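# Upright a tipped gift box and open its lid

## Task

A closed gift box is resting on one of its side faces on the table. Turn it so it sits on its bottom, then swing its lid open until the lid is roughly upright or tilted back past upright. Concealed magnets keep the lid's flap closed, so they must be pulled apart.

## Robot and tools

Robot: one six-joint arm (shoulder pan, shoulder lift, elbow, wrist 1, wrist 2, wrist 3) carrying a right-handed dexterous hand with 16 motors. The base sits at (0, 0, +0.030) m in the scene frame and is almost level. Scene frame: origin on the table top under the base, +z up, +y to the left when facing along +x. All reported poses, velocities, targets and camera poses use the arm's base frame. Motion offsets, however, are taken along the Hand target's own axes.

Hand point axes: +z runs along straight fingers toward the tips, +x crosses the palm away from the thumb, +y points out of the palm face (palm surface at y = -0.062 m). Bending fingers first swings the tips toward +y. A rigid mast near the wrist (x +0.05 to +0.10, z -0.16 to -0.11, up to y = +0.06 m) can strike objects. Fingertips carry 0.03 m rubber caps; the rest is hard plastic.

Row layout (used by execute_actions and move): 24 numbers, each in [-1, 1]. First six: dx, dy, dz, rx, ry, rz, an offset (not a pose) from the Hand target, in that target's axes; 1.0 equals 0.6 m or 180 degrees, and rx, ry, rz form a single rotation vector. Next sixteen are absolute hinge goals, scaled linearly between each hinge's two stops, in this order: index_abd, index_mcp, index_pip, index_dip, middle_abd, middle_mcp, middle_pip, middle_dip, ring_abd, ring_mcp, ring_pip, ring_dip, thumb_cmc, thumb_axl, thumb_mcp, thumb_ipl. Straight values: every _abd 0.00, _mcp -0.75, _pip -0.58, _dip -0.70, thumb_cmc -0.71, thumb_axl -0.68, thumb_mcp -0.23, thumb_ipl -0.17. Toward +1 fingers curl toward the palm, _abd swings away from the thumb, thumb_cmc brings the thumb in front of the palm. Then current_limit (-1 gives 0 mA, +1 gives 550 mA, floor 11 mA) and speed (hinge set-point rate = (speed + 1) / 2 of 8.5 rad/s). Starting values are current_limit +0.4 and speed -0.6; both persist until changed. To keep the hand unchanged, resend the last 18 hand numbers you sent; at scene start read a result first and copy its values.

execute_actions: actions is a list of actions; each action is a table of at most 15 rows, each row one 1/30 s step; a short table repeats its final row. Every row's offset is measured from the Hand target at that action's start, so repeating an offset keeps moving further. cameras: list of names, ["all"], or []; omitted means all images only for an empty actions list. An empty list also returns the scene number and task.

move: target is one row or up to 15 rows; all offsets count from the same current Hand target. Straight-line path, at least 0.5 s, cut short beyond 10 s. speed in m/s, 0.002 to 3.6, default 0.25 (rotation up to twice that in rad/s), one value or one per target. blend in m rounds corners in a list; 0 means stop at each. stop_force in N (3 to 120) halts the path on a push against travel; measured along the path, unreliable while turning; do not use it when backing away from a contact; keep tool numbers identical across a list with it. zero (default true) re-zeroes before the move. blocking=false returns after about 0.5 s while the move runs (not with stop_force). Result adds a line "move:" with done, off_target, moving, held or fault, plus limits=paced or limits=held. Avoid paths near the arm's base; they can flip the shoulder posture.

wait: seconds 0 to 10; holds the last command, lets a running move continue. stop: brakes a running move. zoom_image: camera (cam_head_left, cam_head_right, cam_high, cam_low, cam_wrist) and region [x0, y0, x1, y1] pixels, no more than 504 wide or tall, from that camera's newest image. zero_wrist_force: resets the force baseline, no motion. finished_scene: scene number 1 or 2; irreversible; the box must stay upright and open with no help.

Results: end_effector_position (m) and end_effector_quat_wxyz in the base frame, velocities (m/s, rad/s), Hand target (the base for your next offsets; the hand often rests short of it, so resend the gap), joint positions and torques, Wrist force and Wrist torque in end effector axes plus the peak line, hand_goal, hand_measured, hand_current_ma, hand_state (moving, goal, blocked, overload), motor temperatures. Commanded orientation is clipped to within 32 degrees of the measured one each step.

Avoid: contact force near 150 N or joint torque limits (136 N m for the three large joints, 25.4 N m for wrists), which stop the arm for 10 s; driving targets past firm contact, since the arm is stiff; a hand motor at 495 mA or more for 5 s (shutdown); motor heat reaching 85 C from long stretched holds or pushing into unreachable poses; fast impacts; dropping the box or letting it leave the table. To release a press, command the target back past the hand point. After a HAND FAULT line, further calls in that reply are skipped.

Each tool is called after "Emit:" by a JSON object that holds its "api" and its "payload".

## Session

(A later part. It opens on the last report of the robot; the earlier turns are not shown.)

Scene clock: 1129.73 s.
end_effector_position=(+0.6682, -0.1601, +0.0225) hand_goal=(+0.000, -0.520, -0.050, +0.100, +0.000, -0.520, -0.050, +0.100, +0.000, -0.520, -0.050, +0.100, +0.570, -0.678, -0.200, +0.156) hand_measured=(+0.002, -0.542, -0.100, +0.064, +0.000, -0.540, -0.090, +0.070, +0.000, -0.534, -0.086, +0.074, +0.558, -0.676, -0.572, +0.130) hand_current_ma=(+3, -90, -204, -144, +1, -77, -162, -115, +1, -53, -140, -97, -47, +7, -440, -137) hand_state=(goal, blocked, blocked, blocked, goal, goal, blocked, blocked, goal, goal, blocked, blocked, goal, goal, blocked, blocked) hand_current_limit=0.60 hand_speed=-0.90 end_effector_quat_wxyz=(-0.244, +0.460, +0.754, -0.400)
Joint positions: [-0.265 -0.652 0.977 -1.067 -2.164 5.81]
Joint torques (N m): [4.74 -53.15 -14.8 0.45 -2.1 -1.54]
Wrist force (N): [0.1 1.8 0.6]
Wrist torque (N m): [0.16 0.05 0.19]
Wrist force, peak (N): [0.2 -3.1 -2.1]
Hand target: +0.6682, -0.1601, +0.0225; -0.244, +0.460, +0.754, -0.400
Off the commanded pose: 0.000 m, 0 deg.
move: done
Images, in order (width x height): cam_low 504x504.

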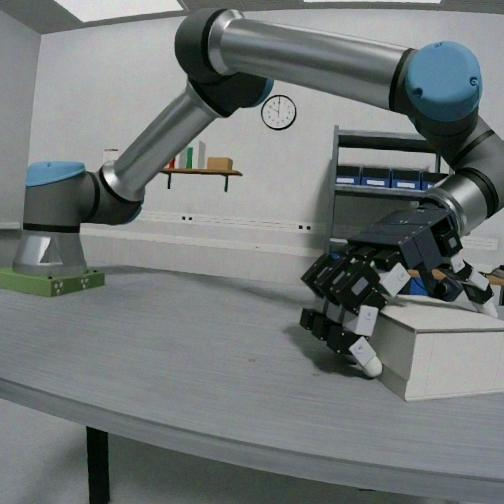

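Emit:
{"api": "move", "payload": {"target": [0,0,0,0,0,0,0,-0.53,0.03,0.18,0,-0.53,0.03,0.18,0,-0.53,0.03,0.18,0.571,-0.678,-0.2,0.156,0.75,-0.9]}}

Emit:
{"api": "move", "payload": {"target": [0,-0.0097,-0.0065,0,0,0,0,-0.53,0.03,0.18,0,-0.53,0.03,0.18,0,-0.53,0.03,0.18,0.571,-0.678,-0.2,0.156,0.75,-0.9], "speed": 0.03, "cameras": ["cam_low"]}}

Emit:
{"api": "zoom_image", "payload": {"camera": "cam_low", "region": [294, 230, 504, 420]}}

Scene clock: 1142.57 s.
end_effector_position=(+0.6682, -0.1601, +0.0225) hand_goal=(+0.000, -0.530, +0.030, +0.180, +0.000, -0.530, +0.030, +0.180, +0.000, -0.530, +0.030, +0.180, +0.570, -0.678, -0.200, +0.156) hand_measured=(+0.002, -0.576, -0.074, +0.128, +0.000, -0.576, -0.058, +0.128, +0.000, -0.570, -0.050, +0.130, +0.558, -0.676, -0.572, +0.126) hand_current_ma=(+4, -197, -467, -221, +1, -197, -384, -214, +1, -174, -347, -209, -47, +7, -481, -168) hand_state=(goal, blocked, blocked, blocked, goal, blocked, blocked, blocked, goal, blocked, blocked, blocked, goal, goal, blocked, blocked) hand_current_limit=0.75 hand_speed=-0.90 end_effector_quat_wxyz=(-0.244, +0.460, +0.754, -0.400)
Joint positions: [-0.265 -0.652 0.977 -1.067 -2.164 5.81]
Joint torques (N m): [4.37 -54.42 -18.7 0.42 -2.07 -1.61]
Wrist force (N): [0.1 2.0 0.6]
Wrist torque (N m): [0.19 0.03 0.21]
Wrist force, peak (N): [-0.1 2.2 0.6]
Hand target: +0.6682, -0.1601, +0.0225; -0.244, +0.460, +0.754, -0.400
Off the commanded pose: 0.000 m, 0 deg.
move: done

Scene clock: 1143.37 s.
end_effector_position=(+0.6682, -0.1601, +0.0293) hand_goal=(+0.000, -0.530, +0.030, +0.180, +0.000, -0.530, +0.030, +0.180, +0.000, -0.530, +0.030, +0.180, +0.570, -0.678, -0.200, +0.156) hand_measured=(+0.002, -0.576, -0.074, +0.128, +0.000, -0.576, -0.058, +0.128, +0.000, -0.570, -0.050, +0.130, +0.558, -0.676, -0.572, +0.126) hand_current_ma=(+4, -197, -467, -221, +1, -197, -383, -214, +1, -174, -347, -209, -47, +7, -481, -168) hand_state=(goal, blocked, blocked, blocked, goal, blocked, blocked, blocked, goal, blocked, blocked, blocked, goal, goal, blocked, blocked) hand_current_limit=0.75 hand_speed=-0.90 end_effector_quat_wxyz=(-0.244, +0.460, +0.754, -0.400)
Joint positions: [-0.265 -0.658 0.971 -1.054 -2.164 5.81]
Joint torques (N m): [-0.89 -67.59 -31.02 1.31 -2.35 -1.66]
Wrist force (N): [-0.1 2.0 0.5]
Wrist torque (N m): [0.19 0.07 0.19]
Wrist force, peak (N): [0.2 2.3 0.9]
Hand target: +0.6682, -0.1601, +0.0295; -0.244, +0.460, +0.754, -0.400
Off the commanded pose: 0.000 m, 0 deg.
move: done
Images, in order (width x height): cam_low 504x504.

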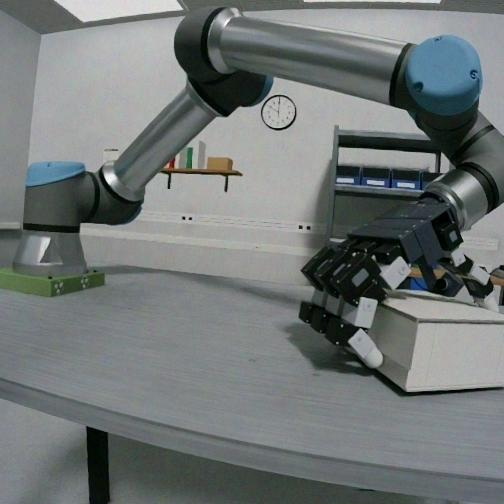

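Scaled by 2.400.

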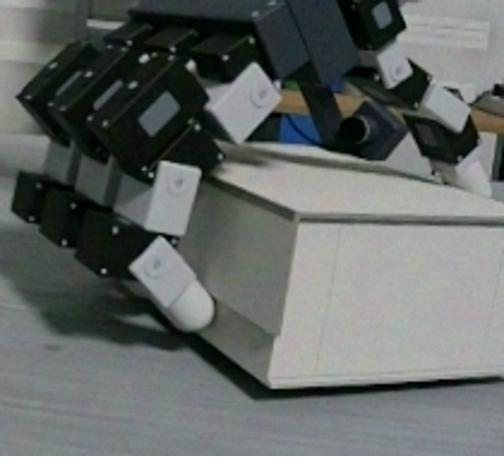

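Emit:
{"api": "execute_actions", "payload": {"actions": [[[0,-0.12,-0.081,0,0,0,0,-0.53,0.03,0.18,0,-0.53,0.03,0.18,0,-0.53,0.03,0.18,0.571,-0.678,-0.2,0.156,0.75,-0.9],[0,-0.12,-0.081,0,0,0,0,-0.53,0.03,0.18,0,-0.53,0.03,0.18,0,-0.53,0.03,0.18,0.571,-0.678,-0.2,0.156,0.75,-0.9],[0,-0.035,-0.0236,0,0,0,0,-0.53,0.03,0.18,0,-0.53,0.03,0.18,0,-0.53,0.03,0.18,0.571,-0.678,-0.2,0.156,0.75,-0.9]]], "cameras": ["cam_low","cam_high"]}}

Emit:
{"api": "zoom_image", "payload": {"camera": "cam_low", "region": [294, 210, 504, 400]}}

Scene clock: 1195.23 s.
end_effector_position=(+0.6681, -0.1602, +0.0550) hand_goal=(+0.000, -0.530, +0.030, +0.180, +0.000, -0.530, +0.030, +0.180, +0.000, -0.530, +0.030, +0.180, +0.570, -0.678, -0.200, +0.156) hand_measured=(+0.002, -0.528, +0.026, +0.176, +0.000, -0.526, +0.028, +0.178, +0.000, -0.526, +0.028, +0.176, +0.568, -0.676, -0.382, +0.152) hand_current_ma=(+4, +9, -10, -10, +1, +10, -8, -9, +1, +11, -9, -11, -4, +7, -311, -23) hand_state=(goal, goal, goal, goal, goal, goal, goal, goal, goal, goal, goal, goal, goal, goal, moving, moving) hand_current_limit=0.75 hand_speed=-0.90 end_effector_quat_wxyz=(-0.244, +0.460, +0.754, -0.400)
Joint positions: [-0.265 -0.679 0.942 -1.005 -2.164 5.81]
Joint torques (N m): [4.85 -47.25 -4.57 -1.9 1.17 1.62]
Wrist force (N): [-0.1 -5.2 -3.1]
Wrist torque (N m): [-0.56 0.04 0.11]
Wrist force, peak (N): [1.5 14.5 9.7]
Hand target: +0.6681, -0.1602, +0.0548; -0.244, +0.460, +0.754, -0.400
Off the commanded pose: 0.000 m, 0 deg.
Step readings (end_effector_position):
0: (+0.6681, -0.1601, +0.0295)
1: (+0.6682, -0.1602, +0.0298)
2: (+0.6692, -0.1604, +0.0354)
4: (+0.6707, -0.1609, +0.0616)
8: (+0.6669, -0.1599, +0.0595)
15: (+0.6679, -0.1602, +0.0555)
Images, in order (width x height): cam_high 504x504, cam_low 504x504.

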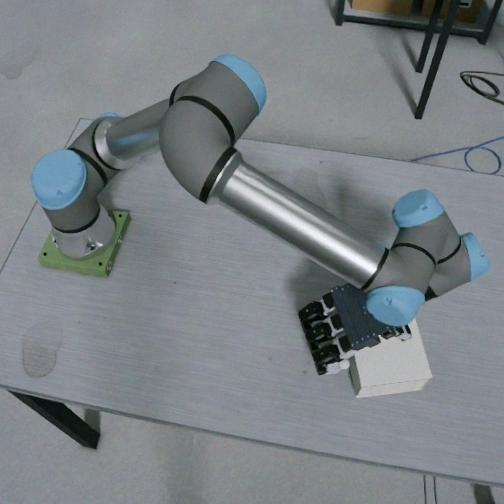

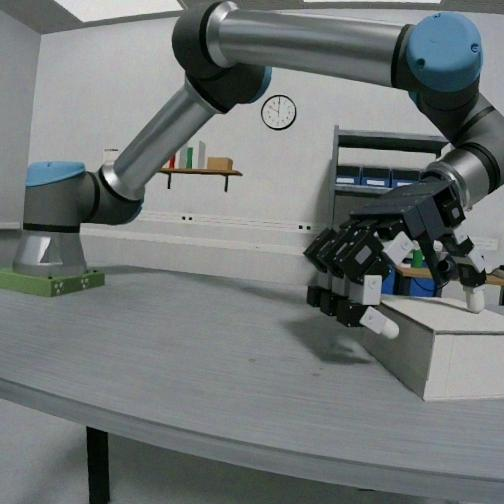

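Scaled by 2.400.

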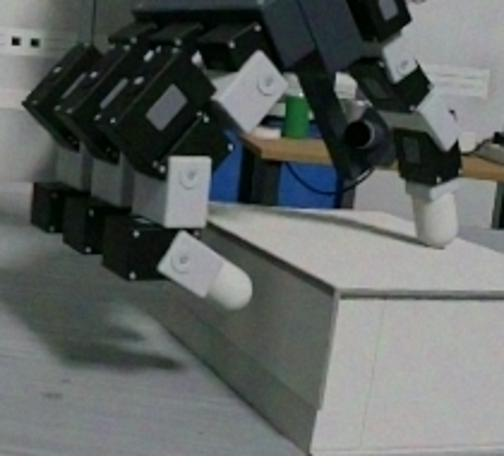

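Emit:
{"api": "move", "payload": {"target": [0,0,0,0,0,0,0,-0.68,0.03,-0.1,0,-0.68,0.03,-0.1,0,-0.68,0.03,-0.1,0.571,-0.678,-0.95,0.3,0.4,-0.6]}}

Emit:
{"api": "move", "payload": {"target": [0,-0.0884,0.0092,-0.1444,0,0,0,-0.616,-0.105,-0.044,0,-0.616,-0.065,-0.044,0,-0.606,-0.045,-0.044,-0.6,-0.678,-0.9,0.6,0.4,-0.6], "speed": 0.15, "cameras": ["cam_low","cam_high"]}}

Emit:
{"api": "zoom_image", "payload": {"camera": "cam_low", "region": [404, 370, 464, 410]}}

Emit:
{"api": "zoom_image", "payload": {"camera": "cam_low", "region": [340, 280, 464, 410]}}

Emit:
{"api": "zoom_image", "payload": {"camera": "cam_high", "region": [290, 280, 450, 420]}}

Scene clock: 1343.23 s.
end_effector_position=(+0.6681, -0.1601, +0.0548) hand_goal=(+0.000, -0.680, +0.030, -0.100, +0.000, -0.680, +0.030, -0.100, +0.000, -0.680, +0.030, -0.100, +0.570, -0.678, -0.950, +0.300) hand_measured=(+0.002, -0.666, +0.028, -0.098, +0.000, -0.664, +0.028, -0.098, +0.000, -0.662, +0.028, -0.098, +0.568, -0.676, -0.940, +0.298) hand_current_ma=(+4, +55, -8, +7, +1, +62, -6, +7, +1, +68, -7, +8, -4, +7, +51, -5) hand_state=(goal, goal, goal, goal, goal, goal, goal, goal, goal, goal, goal, goal, goal, goal, goal, goal) hand_current_limit=0.40 hand_speed=-0.60 end_effector_quat_wxyz=(-0.244, +0.460, +0.754, -0.400)
Joint positions: [-0.265 -0.679 0.942 -1.005 -2.164 5.81]
Joint torques (N m): [-0.62 -65.99 -16.58 -1.07 0.16 0.64]
Wrist force (N): [-0.3 0.1 -0.5]
Wrist torque (N m): [0.05 0.08 0.08]
Wrist force, peak (N): [-0.1 -9.3 -4.0]
Hand target: +0.6681, -0.1602, +0.0548; -0.244, +0.460, +0.754, -0.400
Off the commanded pose: 0.000 m, 0 deg.
move: done

Scene clock: 1345.43 s.
end_effector_position=(+0.6377, -0.1759, +0.0957) hand_goal=(+0.000, -0.616, -0.106, -0.044, +0.000, -0.616, -0.066, -0.044, +0.000, -0.606, -0.046, -0.044, -0.600, -0.678, -0.900, +0.600) hand_measured=(+0.002, -0.612, -0.104, -0.046, +0.000, -0.612, -0.064, -0.046, +0.000, -0.602, -0.044, -0.048, -0.592, -0.678, -0.898, +0.598) hand_current_ma=(+4, +12, +7, -9, +1, +14, +6, -9, +1, +15, +6, -10, +31, +1, +8, -5) hand_state=(goal, goal, goal, goal, goal, goal, goal, goal, goal, goal, goal, goal, goal, goal, goal, goal) hand_current_limit=0.40 hand_speed=-0.60 end_effector_quat_wxyz=(-0.135, +0.503, +0.825, -0.221)
Joint positions: [-0.401 -1.047 1.465 -1.635 -1.965 5.477]
Joint torques (N m): [-7.11 -53.99 -9.71 -3.15 0.59 -1.54]
Wrist force (N): [-0.2 0.6 -0.9]
Wrist torque (N m): [0.21 0.07 0.06]
Wrist force, peak (N): [-0.1 0.6 -1.3]
Hand target: +0.6377, -0.1759, +0.0957; -0.135, +0.503, +0.825, -0.220
Off the commanded pose: 0.000 m, 0 deg.
move: done
Images, in order (width x height): cam_high 504x504, cam_low 504x504.

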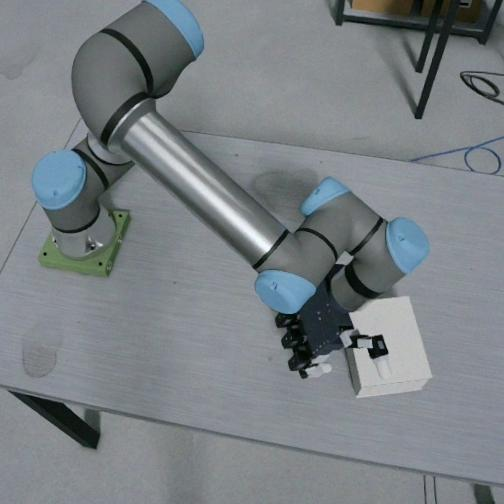

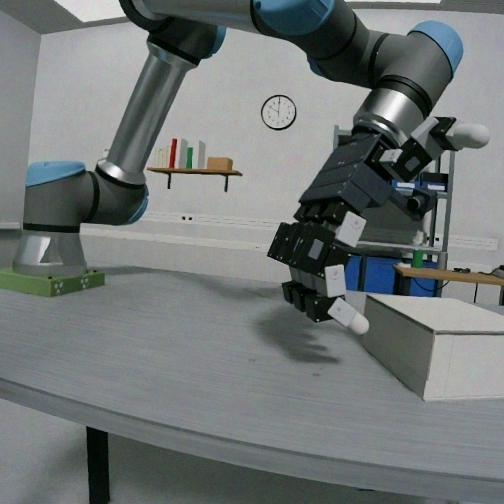

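Scaled by 8.400.

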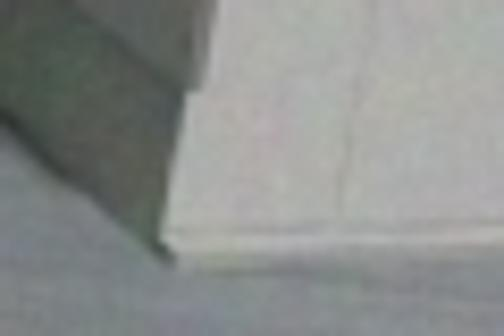

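Scaled by 3.877.

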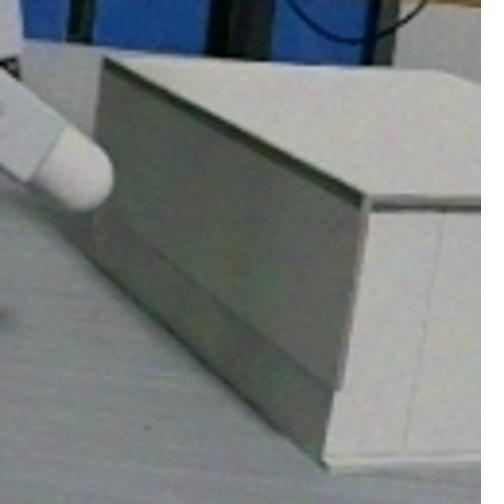

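Scaled by 3.150.

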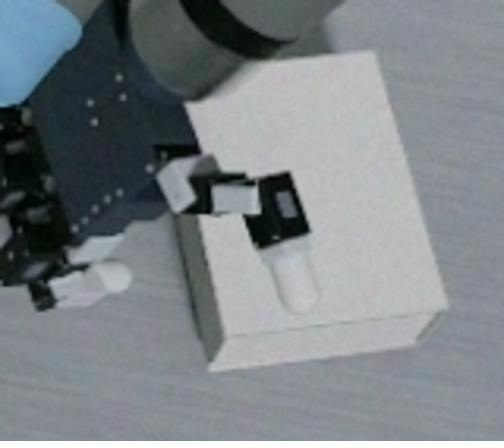

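Emit:
{"api": "move", "payload": {"target": [-0.0352,0.0878,-0.0975,0.1444,0.0393,0.0422,0,-0.72,0.163,-0.508,0,-0.72,0.163,-0.508,0,-0.72,0.163,-0.508,0.886,-0.678,-0.95,0.156,0.4,-0.6], "speed": 0.2, "cameras": ["cam_low","cam_high"]}}

Emit:
{"api": "zoom_image", "payload": {"camera": "cam_high", "region": [290, 260, 460, 420]}}

Emit:
{"api": "zoom_image", "payload": {"camera": "cam_low", "region": [314, 200, 504, 410]}}

Scene clock: 1438.77 s.
end_effector_position=(+0.7137, -0.1604, +0.1200) hand_goal=(+0.000, -0.720, +0.162, -0.508, +0.000, -0.720, +0.162, -0.508, +0.000, -0.720, +0.162, -0.508, +0.886, -0.678, -0.950, +0.156) hand_measured=(+0.002, -0.712, +0.160, -0.506, +0.000, -0.710, +0.160, -0.506, +0.000, -0.710, +0.160, -0.506, +0.880, -0.678, -0.942, +0.160) hand_current_ma=(+4, +33, -8, +7, +1, +37, -7, +7, +1, +41, -7, +8, -17, +1, +37, +20) hand_state=(goal, goal, goal, goal, goal, goal, goal, goal, goal, goal, goal, goal, goal, goal, goal, goal) hand_current_limit=0.40 hand_speed=-0.60 end_effector_quat_wxyz=(-0.279, +0.525, +0.710, -0.377)
Joint positions: [-0.272 -0.414 0.253 -0.514 -2.033 5.94]
Joint torques (N m): [5.01 -56.9 -30.56 1.19 1.28 1.87]
Wrist force (N): [-0.1 0.3 -0.3]
Wrist torque (N m): [0.08 0.03 0.09]
Wrist force, peak (N): [0.0 0.8 -1.2]
Hand target: +0.7139, -0.1604, +0.1201; -0.280, +0.525, +0.710, -0.377
Off the commanded pose: 0.000 m, 0 deg.
move: done
Images, in order (width x height): cam_high 504x504, cam_low 504x504.

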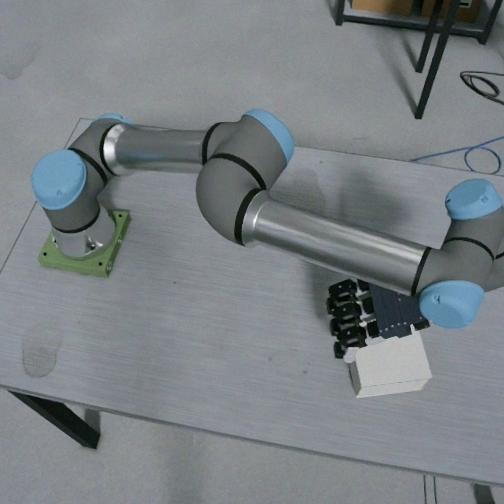

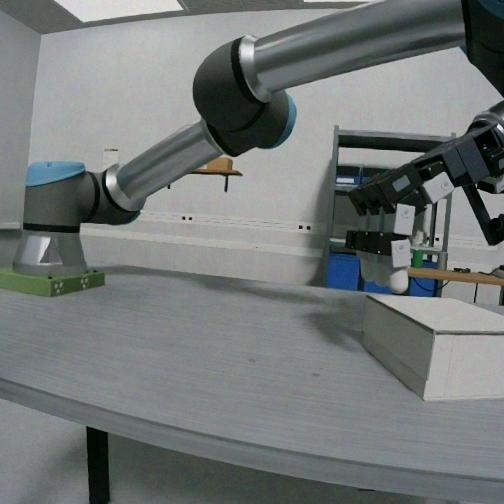

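Scaled by 2.965.

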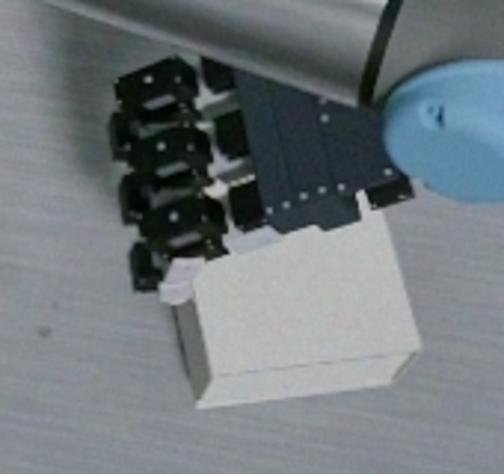

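Scaled by 2.400.

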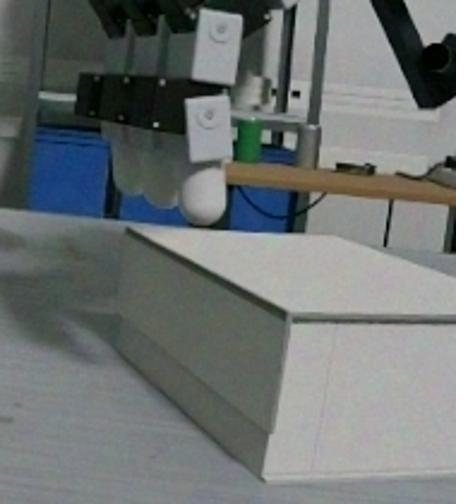

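Emit:
{"api": "move", "payload": {"target": [0,0.1174,0.0792,0,0,0,0,-0.72,0.163,-0.508,0,-0.72,0.163,-0.508,0,-0.72,0.163,-0.508,0.886,-0.678,-0.95,0.156,0.4,-0.6], "speed": 0.1, "stop_force": 5, "cameras": ["cam_low","cam_high"]}}

Emit:
{"api": "zoom_image", "payload": {"camera": "cam_high", "region": [290, 260, 460, 420]}}

Emit:
{"api": "zoom_image", "payload": {"camera": "cam_low", "region": [314, 200, 504, 410]}}

Scene clock: 1455.20 s.
end_effector_position=(+0.7138, -0.1604, +0.0351) hand_goal=(+0.000, -0.720, +0.162, -0.508, +0.000, -0.720, +0.162, -0.508, +0.000, -0.720, +0.162, -0.508, +0.886, -0.678, -0.950, +0.156) hand_measured=(+0.002, -0.712, +0.160, -0.506, +0.000, -0.710, +0.160, -0.506, +0.000, -0.710, +0.160, -0.506, +0.882, -0.678, -0.942, +0.160) hand_current_ma=(+4, +33, -8, +7, +1, +37, -7, +7, +1, +41, -7, +8, -16, +1, +37, +19) hand_state=(goal, goal, goal, goal, goal, goal, goal, goal, goal, goal, goal, goal, goal, goal, goal, goal) hand_current_limit=0.40 hand_speed=-0.60 end_effector_quat_wxyz=(-0.280, +0.525, +0.710, -0.377)
Joint positions: [-0.272 -0.434 0.51 -0.75 -2.033 5.94]
Joint torques (N m): [-3.19 -65.99 -7.28 -1.7 -2.31 -1.79]
Wrist force (N): [-0.1 0.2 -0.6]
Wrist torque (N m): [0.09 0.05 0.17]
Wrist force, peak (N): [0.1 1.2 0.0]
Hand target: +0.7138, -0.1604, +0.0351; -0.280, +0.525, +0.710, -0.377
Off the commanded pose: 0.000 m, 0 deg.
move: done
Images, in order (width x height): cam_high 504x504, cam_low 504x504.

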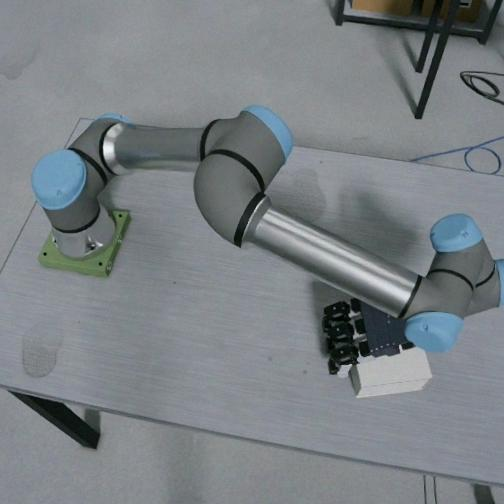

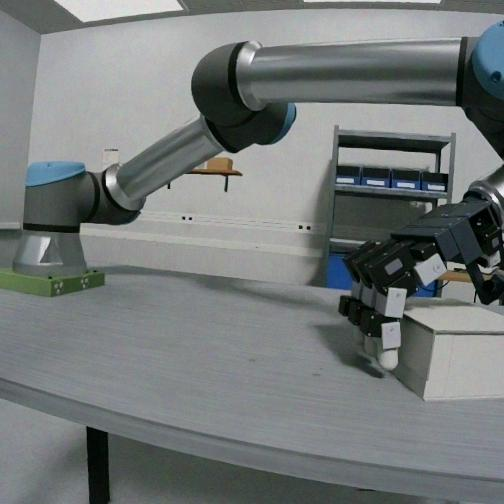

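Scaled by 2.965.

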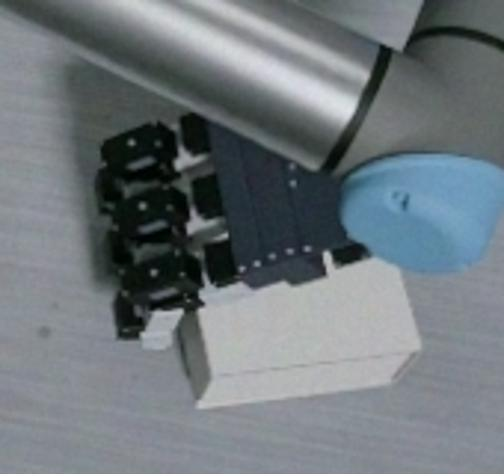

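Scaled by 2.400.

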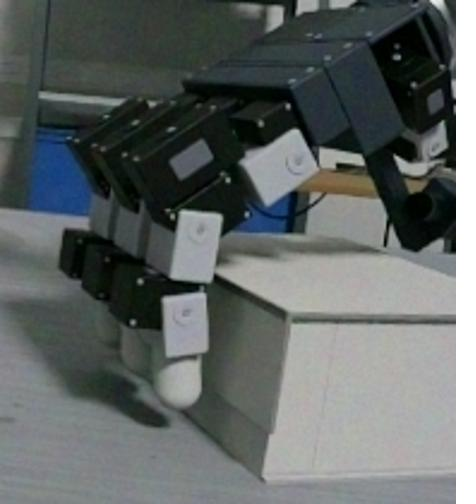

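Emit:
{"api": "move", "payload": {"target": [0,0.0235,0.0158,0,0,0,0,-0.72,0.163,-0.508,0,-0.72,0.163,-0.508,0,-0.72,0.163,-0.508,0.886,-0.678,-0.95,0.156,0.4,-0.6], "speed": 0.02, "stop_force": 3}}

Emit:
{"api": "move", "payload": {"target": [0,-0.001,-0.0007,0,0,0,0,-0.72,0.163,-0.508,0,-0.72,0.163,-0.508,0,-0.72,0.163,-0.508,0.886,-0.678,-0.95,0.156,0.4,-0.6], "speed": 0.05}}

Emit:
{"api": "move", "payload": {"target": [0,0,0,0,0,0,0,-0.613,0.069,-0.238,0,-0.613,0.069,-0.238,0,-0.613,0.069,-0.238,0.886,-0.678,-0.95,0.156,0.0,-0.85], "cameras": ["cam_low"]}}

Emit:
{"api": "zoom_image", "payload": {"camera": "cam_low", "region": [314, 200, 504, 410]}}

Scene clock: 1479.30 s.
end_effector_position=(+0.7139, -0.1604, +0.0216) hand_goal=(+0.000, -0.720, +0.162, -0.508, +0.000, -0.720, +0.162, -0.508, +0.000, -0.720, +0.162, -0.508, +0.886, -0.678, -0.950, +0.156) hand_measured=(+0.002, -0.712, +0.160, -0.506, +0.000, -0.714, +0.164, -0.506, +0.000, -0.716, +0.168, -0.504, +0.882, -0.678, -0.942, +0.160) hand_current_ma=(+4, +33, -8, +7, +1, +22, +8, +7, +1, +14, +19, +15, -16, +1, +37, +19) hand_state=(goal, goal, goal, goal, goal, goal, goal, goal, goal, goal, goal, goal, goal, goal, goal, goal) hand_current_limit=0.40 hand_speed=-0.60 end_effector_quat_wxyz=(-0.280, +0.525, +0.710, -0.377)
Joint positions: [-0.272 -0.428 0.532 -0.779 -2.033 5.94]
Joint torques (N m): [-2.88 -73.78 -31.19 1.37 -0.77 -0.29]
Wrist force (N): [0.0 -0.2 -1.0]
Wrist torque (N m): [0.10 0.06 0.16]
Wrist force, peak (N): [-0.3 -6.2 -5.4]
Hand target: +0.7139, -0.1604, +0.0216; -0.280, +0.525, +0.710, -0.377 (not the last commanded pose)
Off the commanded pose: 0.003 m, 0 deg.
move: contact

Scene clock: 1480.00 s.
end_effector_position=(+0.7139, -0.1604, +0.0223) hand_goal=(+0.000, -0.720, +0.162, -0.508, +0.000, -0.720, +0.162, -0.508, +0.000, -0.720, +0.162, -0.508, +0.886, -0.678, -0.950, +0.156) hand_measured=(+0.002, -0.712, +0.160, -0.506, +0.000, -0.714, +0.164, -0.506, +0.000, -0.716, +0.166, -0.506, +0.882, -0.678, -0.942, +0.160) hand_current_ma=(+4, +33, -8, +7, +1, +22, +8, +7, +1, +17, +11, +8, -16, +1, +37, +19) hand_state=(goal, goal, goal, goal, goal, goal, goal, goal, goal, goal, goal, goal, goal, goal, goal, goal) hand_current_limit=0.40 hand_speed=-0.60 end_effector_quat_wxyz=(-0.280, +0.525, +0.710, -0.377)
Joint positions: [-0.272 -0.429 0.531 -0.777 -2.033 5.94]
Joint torques (N m): [-1.12 -74.05 -30.26 1.46 -0.56 -1.49]
Wrist force (N): [0.0 0.1 -0.5]
Wrist torque (N m): [0.07 0.04 0.18]
Wrist force, peak (N): [0.2 -0.1 -0.9]
Hand target: +0.7139, -0.1604, +0.0223; -0.280, +0.525, +0.710, -0.377
Off the commanded pose: 0.000 m, 0 deg.
move: done

Scene clock: 1480.80 s.
end_effector_position=(+0.7139, -0.1604, +0.0224) hand_goal=(+0.000, -0.614, +0.068, -0.238, +0.000, -0.614, +0.068, -0.238, +0.000, -0.614, +0.068, -0.238, +0.886, -0.678, -0.950, +0.156) hand_measured=(+0.002, -0.610, +0.066, -0.240, +0.000, -0.614, +0.062, -0.244, +0.000, -0.620, +0.058, -0.248, +0.882, -0.678, -0.942, +0.160) hand_current_ma=(+4, +11, -8, -9, +1, +0, -22, -19, +1, -22, -36, -36, -16, +1, +37, +19) hand_state=(goal, goal, goal, goal, goal, goal, goal, goal, goal, goal, goal, goal, goal, goal, goal, goal) hand_current_limit=0.00 hand_speed=-0.85 end_effector_quat_wxyz=(-0.280, +0.525, +0.710, -0.377)
Joint positions: [-0.272 -0.429 0.531 -0.777 -2.033 5.94]
Joint torques (N m): [0.25 -58.06 -23.95 -1.7 -0.09 -1.61]
Wrist force (N): [0.2 -0.2 0.1]
Wrist torque (N m): [0.10 -0.02 0.18]
Wrist force, peak (N): [0.3 -11.6 -4.4]
Hand target: +0.7139, -0.1604, +0.0223; -0.280, +0.525, +0.710, -0.377
Off the commanded pose: 0.000 m, 0 deg.
move: done
Images, in order (width x height): cam_low 504x504.

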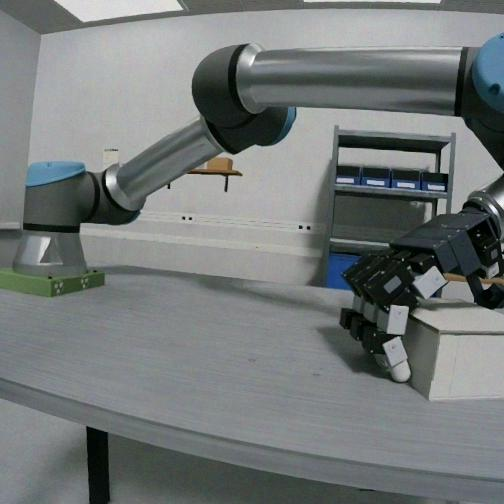

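Scaled by 2.400.

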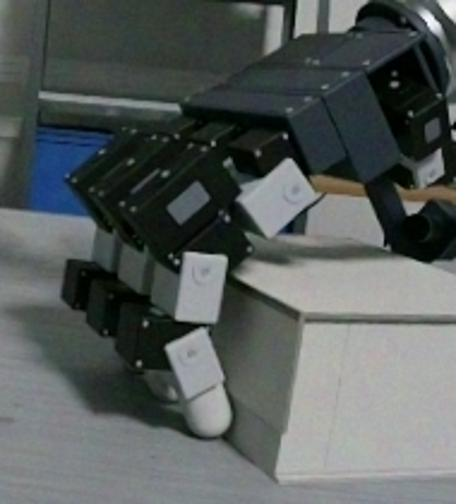

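Emit:
{"api": "move", "payload": {"target": [0,0,0,0,0,0,0,-0.6,0.069,-0.238,0,-0.614,0.062,-0.244,0,-0.6,0.069,-0.238,0.886,-0.678,-0.2,0.156,0.2,-0.85], "cameras": ["cam_low","cam_high"]}}

Emit:
{"api": "zoom_image", "payload": {"camera": "cam_low", "region": [314, 200, 504, 410]}}

Emit:
{"api": "zoom_image", "payload": {"camera": "cam_high", "region": [310, 280, 450, 420]}}

Scene clock: 1488.80 s.
end_effector_position=(+0.7139, -0.1604, +0.0223) hand_goal=(+0.000, -0.600, +0.068, -0.238, +0.000, -0.614, +0.062, -0.244, +0.000, -0.600, +0.068, -0.238, +0.886, -0.678, -0.200, +0.156) hand_measured=(+0.002, -0.604, +0.066, -0.240, +0.000, -0.612, +0.062, -0.244, +0.000, -0.618, +0.058, -0.248, +0.882, -0.678, -0.536, +0.146) hand_current_ma=(+4, -12, -9, -9, +1, +6, -2, +0, +1, -73, -36, -34, -16, +1, -330, -48) hand_state=(goal, goal, goal, goal, goal, goal, goal, goal, goal, goal, goal, goal, goal, goal, blocked, goal) hand_current_limit=0.20 hand_speed=-0.85 end_effector_quat_wxyz=(-0.280, +0.525, +0.710, -0.377)
Joint positions: [-0.272 -0.429 0.531 -0.777 -2.033 5.94]
Joint torques (N m): [4.33 -57.89 -7.86 -1.04 1.25 -1.52]
Wrist force (N): [-0.4 -3.2 -2.4]
Wrist torque (N m): [-0.14 0.12 0.11]
Wrist force, peak (N): [-0.6 -3.5 -2.4]
Hand target: +0.7139, -0.1604, +0.0223; -0.280, +0.525, +0.710, -0.377
Off the commanded pose: 0.000 m, 0 deg.
move: done
Images, in order (width x height): cam_high 504x504, cam_low 504x504.

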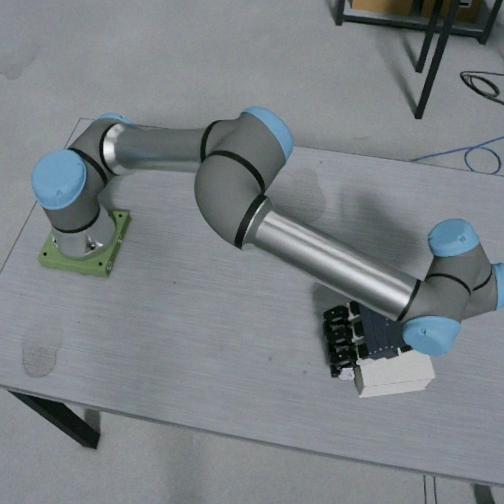

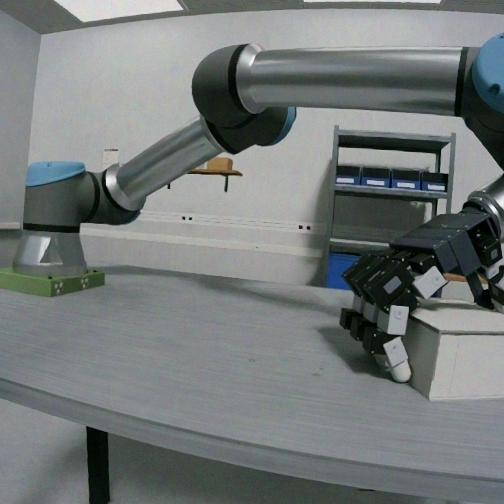

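Scaled by 2.400.

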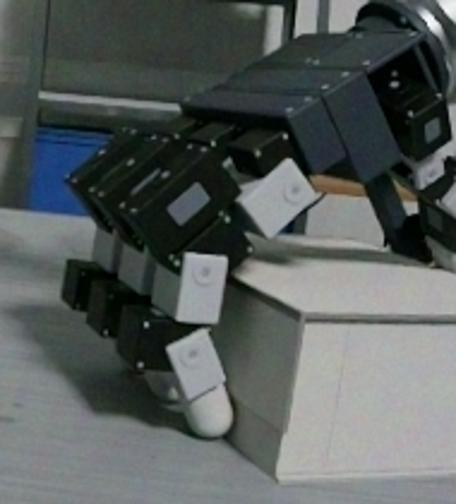

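Scaled by 3.600.

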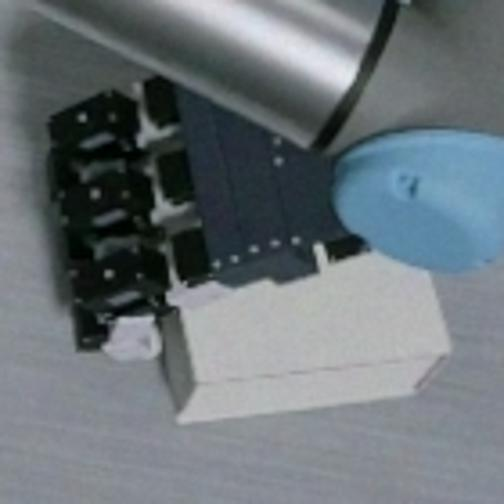

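Emit:
{"api": "move", "payload": {"target": [0,0,0,0,0,0,0,-0.53,0.069,-0.2,0,-0.614,0.062,-0.244,0,-0.54,0.069,-0.2,0.886,-0.678,-0.1,0.156,0.7,-0.9], "cameras": ["cam_low"]}}

Emit:
{"api": "zoom_image", "payload": {"camera": "cam_low", "region": [314, 200, 504, 410]}}

Scene clock: 1500.83 s.
end_effector_position=(+0.7139, -0.1604, +0.0223) hand_goal=(+0.000, -0.530, +0.068, -0.200, +0.000, -0.614, +0.062, -0.244, +0.000, -0.540, +0.068, -0.200, +0.886, -0.678, -0.100, +0.156) hand_measured=(+0.002, -0.592, +0.046, -0.220, +0.000, -0.612, +0.062, -0.244, +0.000, -0.612, +0.046, -0.230, +0.882, -0.678, -0.532, +0.140) hand_current_ma=(+4, -283, -80, -73, +1, +8, -2, +0, +1, -328, -85, -119, -15, +1, -467, -78) hand_state=(goal, blocked, blocked, goal, goal, goal, goal, goal, goal, blocked, blocked, blocked, goal, goal, blocked, goal) hand_current_limit=0.70 hand_speed=-0.90 end_effector_quat_wxyz=(-0.280, +0.525, +0.710, -0.377)
Joint positions: [-0.272 -0.429 0.531 -0.777 -2.033 5.94]
Joint torques (N m): [4.58 -58.3 -9.17 -0.49 1.33 -1.59]
Wrist force (N): [-0.6 -5.7 -0.8]
Wrist torque (N m): [-0.17 0.06 0.09]
Wrist force, peak (N): [-0.6 -5.9 -1.0]
Hand target: +0.7139, -0.1604, +0.0223; -0.280, +0.525, +0.710, -0.377
Off the commanded pose: 0.000 m, 0 deg.
move: done
Images, in order (width x height): cam_low 504x504.

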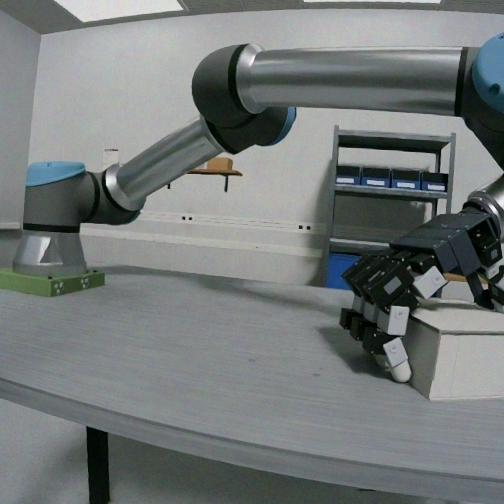

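Scaled by 2.400.

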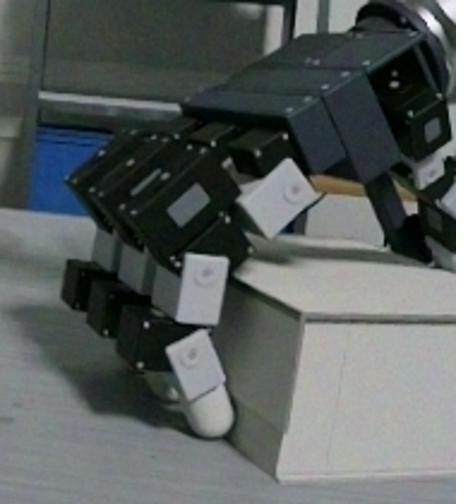

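Emit:
{"api": "move", "payload": {"target": [0,-0.1025,0.152,0,0,0,0,-0.53,0.069,-0.2,0,-0.614,0.062,-0.244,0,-0.54,0.069,-0.2,0.886,-0.678,-0.1,0.156,0.7,-0.9], "speed": 0.08, "stop_force": 20}}

Emit:
{"api": "move", "payload": {"target": [0,0,0,0,0,0,0,-0.53,0.069,-0.2,0,-0.68,0.15,0.2,0,-0.54,0.069,-0.2,0.886,-0.678,-0.1,0.156,0.75,-0.9], "cameras": ["cam_low","cam_high"]}}

Emit:
{"api": "zoom_image", "payload": {"camera": "cam_low", "region": [264, 200, 474, 410]}}

Scene clock: 1512.83 s.
end_effector_position=(+0.6086, -0.1924, +0.0223) hand_goal=(+0.000, -0.530, +0.068, -0.200, +0.000, -0.614, +0.062, -0.244, +0.000, -0.540, +0.068, -0.200, +0.886, -0.678, -0.100, +0.156) hand_measured=(+0.000, -0.578, +0.038, -0.218, +0.000, -0.610, +0.062, -0.244, +0.000, -0.598, +0.040, -0.226, +0.876, -0.678, -0.530, +0.126) hand_current_ma=(-1, -215, -113, -65, +1, +13, -2, +0, -2, -259, -106, -97, -34, +1, -468, -164) hand_state=(goal, blocked, blocked, goal, goal, goal, goal, goal, goal, blocked, blocked, blocked, goal, goal, blocked, blocked) hand_current_limit=0.70 hand_speed=-0.90 end_effector_quat_wxyz=(-0.280, +0.525, +0.710, -0.377)
Joint positions: [-0.352 -0.745 1.146 -1.103 -2.094 5.883]
Joint torques (N m): [-8.7 -64.49 -5.93 -1.79 -2.55 -1.83]
Wrist force (N): [-0.1 1.0 -1.0]
Wrist torque (N m): [0.30 0.08 0.19]
Wrist force, peak (N): [-1.5 -5.9 -2.0]
Hand target: +0.6086, -0.1924, +0.0223; -0.280, +0.525, +0.710, -0.377
Off the commanded pose: 0.000 m, 0 deg.
move: done

Scene clock: 1514.33 s.
end_effector_position=(+0.6086, -0.1924, +0.0223) hand_goal=(+0.000, -0.530, +0.068, -0.200, +0.000, -0.680, +0.150, +0.200, +0.000, -0.540, +0.068, -0.200, +0.886, -0.678, -0.100, +0.156) hand_measured=(+0.000, -0.568, +0.038, -0.218, +0.000, -0.728, +0.100, +0.134, +0.000, -0.588, +0.040, -0.222, +0.876, -0.678, -0.530, +0.114) hand_current_ma=(-1, -165, -113, -65, +1, -215, -208, -280, -2, -206, -106, -88, -39, +1, -481, -232) hand_state=(goal, blocked, blocked, goal, goal, blocked, blocked, blocked, goal, blocked, blocked, blocked, goal, goal, blocked, blocked) hand_current_limit=0.75 hand_speed=-0.90 end_effector_quat_wxyz=(-0.280, +0.525, +0.710, -0.377)
Joint positions: [-0.352 -0.745 1.146 -1.103 -2.094 5.883]
Joint torques (N m): [-7.22 -64.46 -9.06 -1.64 -2.43 -1.81]
Wrist force (N): [-0.4 1.7 0.2]
Wrist torque (N m): [0.32 0.08 0.18]
Wrist force, peak (N): [-0.4 2.3 0.2]
Hand target: +0.6086, -0.1924, +0.0223; -0.280, +0.525, +0.710, -0.377
Off the commanded pose: 0.000 m, 0 deg.
move: done
Images, in order (width x height): cam_high 504x504, cam_low 504x504.

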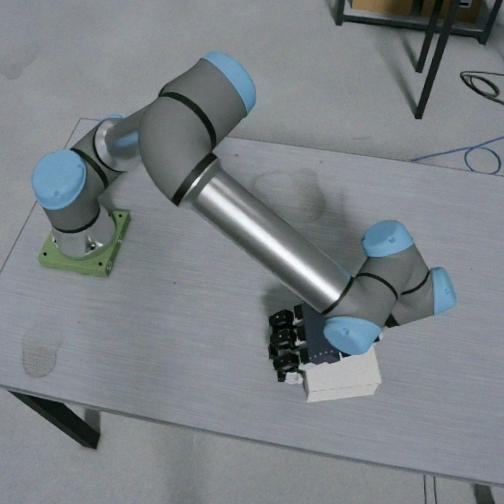

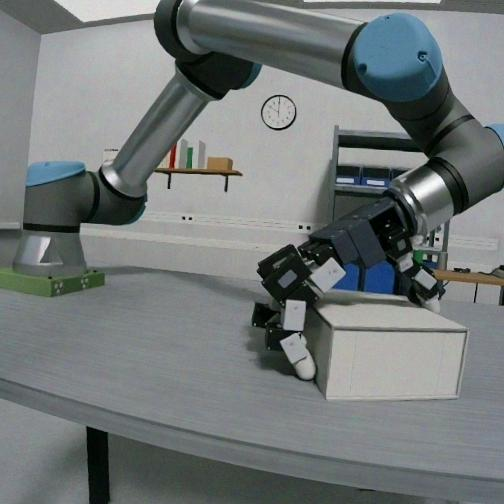

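Scaled by 2.400.

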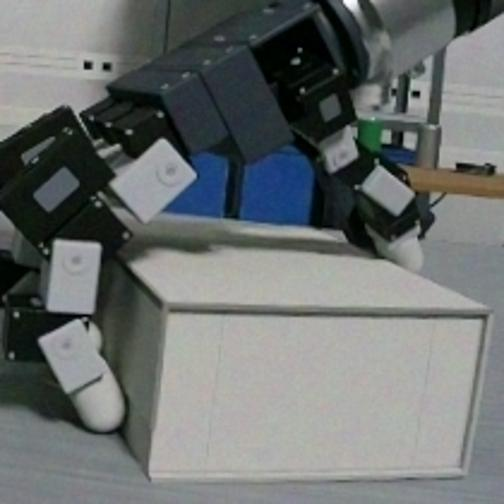

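Emit:
{"api": "move", "payload": {"target": [0,0,0,0,0,0,0,-0.53,0.069,-0.2,0,-0.72,0.35,0.45,0,-0.54,0.069,-0.2,0.886,-0.678,-0.1,0.156,0.78,-0.92], "cameras": ["cam_low"]}}

Emit:
{"api": "zoom_image", "payload": {"camera": "cam_low", "region": [264, 200, 474, 410]}}

Scene clock: 1525.70 s.
end_effector_position=(+0.6086, -0.1924, +0.0223) hand_goal=(+0.000, -0.530, +0.068, -0.200, +0.000, -0.720, +0.350, +0.450, +0.000, -0.540, +0.068, -0.200, +0.886, -0.678, -0.100, +0.156) hand_measured=(+0.000, -0.562, +0.038, -0.216, +0.000, -0.786, +0.122, +0.364, +0.000, -0.580, +0.040, -0.218, +0.870, -0.678, -0.530, +0.104) hand_current_ma=(-1, -137, -113, -61, +1, -296, -490, -380, -2, -170, -106, -66, -58, +1, -489, -293) hand_state=(goal, blocked, blocked, goal, goal, blocked, blocked, blocked, goal, blocked, blocked, goal, goal, goal, blocked, blocked) hand_current_limit=0.78 hand_speed=-0.92 end_effector_quat_wxyz=(-0.280, +0.525, +0.710, -0.377)
Joint positions: [-0.352 -0.745 1.146 -1.103 -2.094 5.883]
Joint torques (N m): [-4.12 -64.49 -19.09 -1.5 -1.97 -1.73]
Wrist force (N): [-0.2 2.4 0.2]
Wrist torque (N m): [0.34 0.06 0.22]
Wrist force, peak (N): [-0.2 2.5 0.2]
Hand target: +0.6086, -0.1924, +0.0223; -0.280, +0.525, +0.710, -0.377
Off the commanded pose: 0.000 m, 0 deg.
move: done
Images, in order (width x height): cam_low 504x504.

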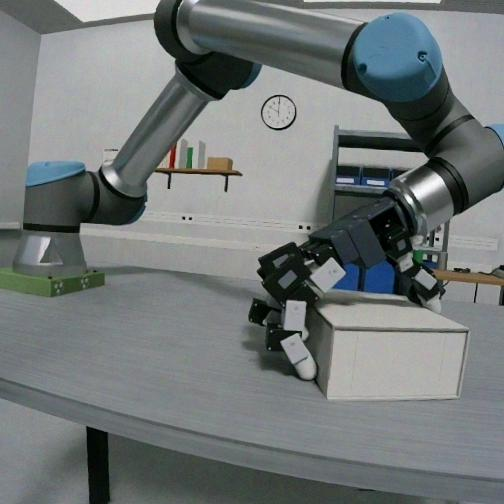

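Scaled by 2.400.

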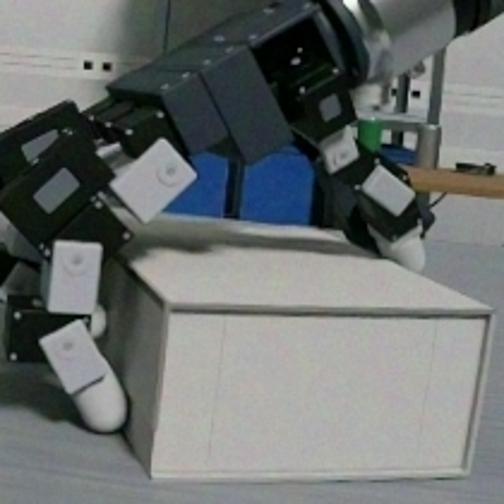

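Emit:
{"api": "move", "payload": {"target": [0,0,0,0,0,0,0,-0.53,0.069,-0.2,0,-0.82,0.1,-0.24,0,-0.54,0.069,-0.2,0.886,-0.678,-0.1,0.156,0.74,-0.8]}}

Emit:
{"api": "move", "payload": {"target": [0,0,0,0,0,0,0,-0.53,0.069,-0.2,0,-0.613,0.069,-0.238,0,-0.54,0.069,-0.2,0.886,-0.678,-0.1,0.156,0.74,-0.85]}}

Emit:
{"api": "move", "payload": {"target": [0,0,0,0,0,0,0,-0.53,0.069,-0.2,0,-0.5,-0.02,0.02,0,-0.54,0.069,-0.2,0.886,-0.678,-0.1,0.156,0.74,-0.9]}}

Emit:
{"api": "move", "payload": {"target": [0,0,0,0,0,0,0,-0.53,0.069,-0.2,0,-0.5,0.03,0.15,0,-0.54,0.069,-0.2,0.886,-0.678,-0.1,0.156,0.76,-0.92], "cameras": ["cam_low"]}}

Emit:
{"api": "zoom_image", "payload": {"camera": "cam_low", "region": [264, 200, 474, 410]}}

Scene clock: 1559.07 s.
end_effector_position=(+0.6086, -0.1925, +0.0223) hand_goal=(+0.000, -0.530, +0.068, -0.200, +0.000, -0.820, +0.100, -0.240, +0.000, -0.540, +0.068, -0.200, +0.886, -0.678, -0.100, +0.156) hand_measured=(+0.000, -0.562, +0.038, -0.216, +0.000, -0.806, +0.102, -0.238, +0.000, -0.580, +0.038, -0.218, +0.870, -0.678, -0.530, +0.104) hand_current_ma=(-1, -136, -115, -61, +1, +54, +8, +7, -2, -170, -113, -65, -58, +1, -479, -293) hand_state=(goal, blocked, blocked, goal, goal, goal, goal, goal, goal, blocked, blocked, goal, goal, goal, blocked, blocked) hand_current_limit=0.74 hand_speed=-0.80 end_effector_quat_wxyz=(-0.280, +0.525, +0.710, -0.377)
Joint positions: [-0.352 -0.745 1.146 -1.103 -2.094 5.883]
Joint torques (N m): [-0.18 -60.88 -28.86 -1.39 -1.6 -1.77]
Wrist force (N): [-0.1 0.0 -1.8]
Wrist torque (N m): [0.27 0.07 0.20]
Wrist force, peak (N): [-0.3 2.6 0.5]
Hand target: +0.6086, -0.1924, +0.0223; -0.280, +0.525, +0.710, -0.377
Off the commanded pose: 0.000 m, 0 deg.
move: done

Scene clock: 1559.73 s.
end_effector_position=(+0.6086, -0.1925, +0.0223) hand_goal=(+0.000, -0.530, +0.068, -0.200, +0.000, -0.614, +0.068, -0.238, +0.000, -0.540, +0.068, -0.200, +0.886, -0.678, -0.100, +0.156) hand_measured=(+0.000, -0.562, +0.038, -0.216, +0.000, -0.610, +0.070, -0.238, +0.000, -0.580, +0.038, -0.218, +0.870, -0.678, -0.530, +0.104) hand_current_ma=(-1, -136, -115, -61, +1, +13, +9, +1, -2, -170, -113, -65, -58, +1, -479, -293) hand_state=(goal, blocked, blocked, goal, goal, goal, goal, goal, goal, blocked, blocked, goal, goal, goal, blocked, blocked) hand_current_limit=0.74 hand_speed=-0.85 end_effector_quat_wxyz=(-0.280, +0.525, +0.710, -0.377)
Joint positions: [-0.352 -0.745 1.146 -1.103 -2.094 5.883]
Joint torques (N m): [0.22 -58.69 -28.5 -1.22 -1.53 -1.81]
Wrist force (N): [-0.4 0.1 -2.0]
Wrist torque (N m): [0.31 0.12 0.18]
Wrist force, peak (N): [-0.3 0.2 -2.1]
Hand target: +0.6086, -0.1924, +0.0223; -0.280, +0.525, +0.710, -0.377
Off the commanded pose: 0.000 m, 0 deg.
move: done

Scene clock: 1560.70 s.
end_effector_position=(+0.6086, -0.1925, +0.0223) hand_goal=(+0.000, -0.530, +0.068, -0.200, +0.000, -0.500, -0.020, +0.020, +0.000, -0.540, +0.068, -0.200, +0.886, -0.678, -0.100, +0.156) hand_measured=(+0.000, -0.562, +0.038, -0.216, +0.000, -0.552, -0.066, -0.040, +0.000, -0.580, +0.038, -0.218, +0.870, -0.678, -0.530, +0.104) hand_current_ma=(-1, -136, -115, -61, +1, -235, -188, -256, -2, -170, -113, -65, -58, +1, -479, -293) hand_state=(goal, blocked, blocked, goal, goal, blocked, blocked, blocked, goal, blocked, blocked, goal, goal, goal, blocked, blocked) hand_current_limit=0.74 hand_speed=-0.90 end_effector_quat_wxyz=(-0.280, +0.525, +0.710, -0.377)
Joint positions: [-0.352 -0.745 1.146 -1.103 -2.094 5.883]
Joint torques (N m): [1.47 -56.16 -29.01 -1.21 -1.45 -1.76]
Wrist force (N): [-0.1 1.7 0.3]
Wrist torque (N m): [0.31 0.04 0.24]
Wrist force, peak (N): [-0.1 0.2 -2.2]
Hand target: +0.6086, -0.1924, +0.0223; -0.280, +0.525, +0.710, -0.377
Off the commanded pose: 0.000 m, 0 deg.
move: done

Scene clock: 1561.37 s.
end_effector_position=(+0.6086, -0.1925, +0.0223) hand_goal=(+0.000, -0.530, +0.068, -0.200, +0.000, -0.500, +0.030, +0.150, +0.000, -0.540, +0.068, -0.200, +0.886, -0.678, -0.100, +0.156) hand_measured=(+0.000, -0.562, +0.038, -0.214, +0.000, -0.570, -0.066, +0.048, +0.000, -0.580, +0.038, -0.214, +0.870, -0.678, -0.532, +0.104) hand_current_ma=(-1, -136, -115, -49, +1, -324, -423, -459, -2, -169, -113, -50, -58, +1, -484, -293) hand_state=(goal, blocked, blocked, goal, goal, blocked, blocked, blocked, goal, blocked, blocked, goal, goal, goal, blocked, blocked) hand_current_limit=0.76 hand_speed=-0.92 end_effector_quat_wxyz=(-0.280, +0.525, +0.710, -0.377)
Joint positions: [-0.352 -0.745 1.146 -1.103 -2.094 5.883]
Joint torques (N m): [1.65 -54.24 -28.93 -1.3 -1.42 -1.64]
Wrist force (N): [-0.4 2.4 0.4]
Wrist torque (N m): [0.31 0.08 0.20]
Wrist force, peak (N): [-0.3 2.6 0.3]
Hand target: +0.6086, -0.1924, +0.0223; -0.280, +0.525, +0.710, -0.377
Off the commanded pose: 0.000 m, 0 deg.
move: done
Images, in order (width x height): cam_low 504x504.

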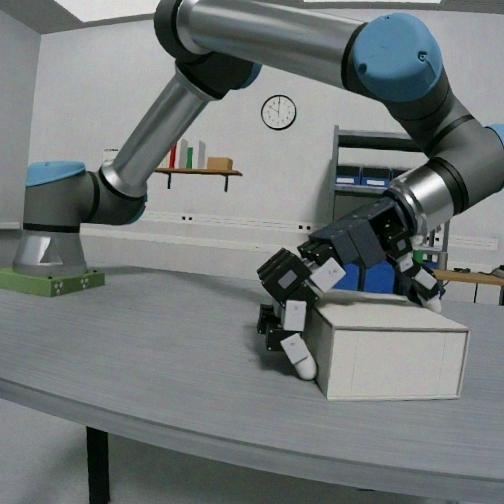

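Scaled by 2.400.

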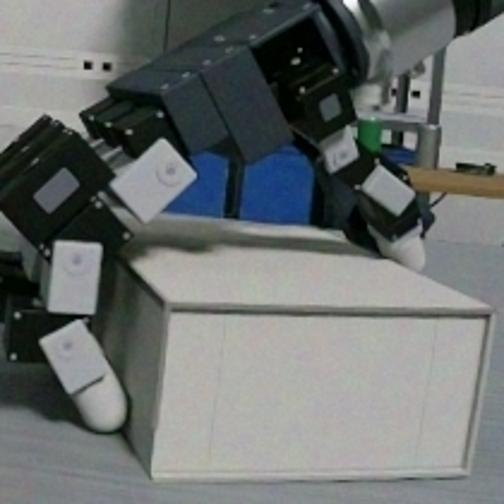

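Emit:
{"api": "move", "payload": {"target": [0,0,0,0,0,0,0,-0.53,0.069,-0.2,0,-0.45,0.12,0.3,0,-0.54,0.069,-0.2,0.886,-0.678,-0.1,0.156,0.78,-0.93], "cameras": ["cam_low"]}}

Emit:
{"api": "zoom_image", "payload": {"camera": "cam_low", "region": [264, 200, 474, 410]}}

Scene clock: 1601.43 s.
end_effector_position=(+0.6086, -0.1924, +0.0223) hand_goal=(+0.000, -0.530, +0.068, -0.200, +0.000, -0.450, +0.120, +0.300, +0.000, -0.540, +0.068, -0.200, +0.886, -0.678, -0.100, +0.156) hand_measured=(+0.000, -0.562, +0.038, -0.212, +0.000, -0.570, -0.066, +0.050, +0.000, -0.580, +0.038, -0.212, +0.870, -0.678, -0.532, +0.104) hand_current_ma=(-1, -136, -115, -41, +1, -489, -490, -490, -2, -169, -113, -41, -58, +1, -489, -293) hand_state=(goal, blocked, blocked, goal, goal, blocked, blocked, blocked, goal, blocked, blocked, goal, goal, goal, blocked, blocked) hand_current_limit=0.78 hand_speed=-0.93 end_effector_quat_wxyz=(-0.280, +0.525, +0.710, -0.377)
Joint positions: [-0.352 -0.745 1.146 -1.103 -2.094 5.883]
Joint torques (N m): [2.8 -50.66 -29.13 -1.1 -1.06 -1.69]
Wrist force (N): [-0.4 2.5 0.4]
Wrist torque (N m): [0.32 0.08 0.20]
Wrist force, peak (N): [-0.4 2.7 0.4]
Hand target: +0.6086, -0.1924, +0.0223; -0.280, +0.525, +0.710, -0.377
Off the commanded pose: 0.000 m, 0 deg.
move: done
Images, in order (width x height): cam_low 504x504.

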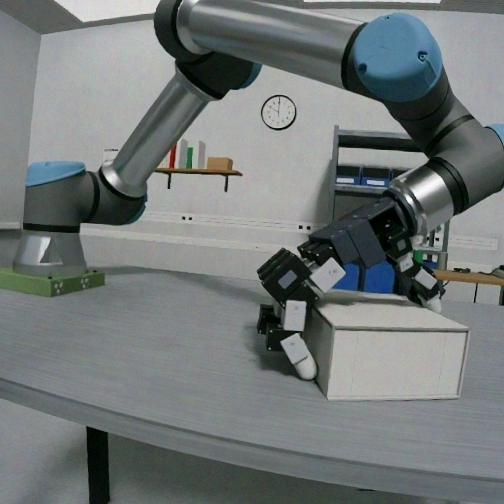

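Scaled by 2.400.

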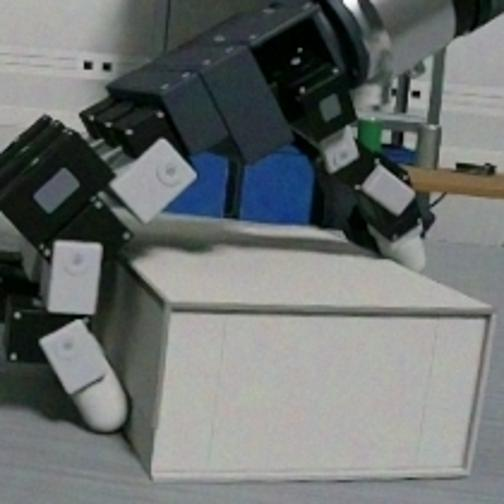

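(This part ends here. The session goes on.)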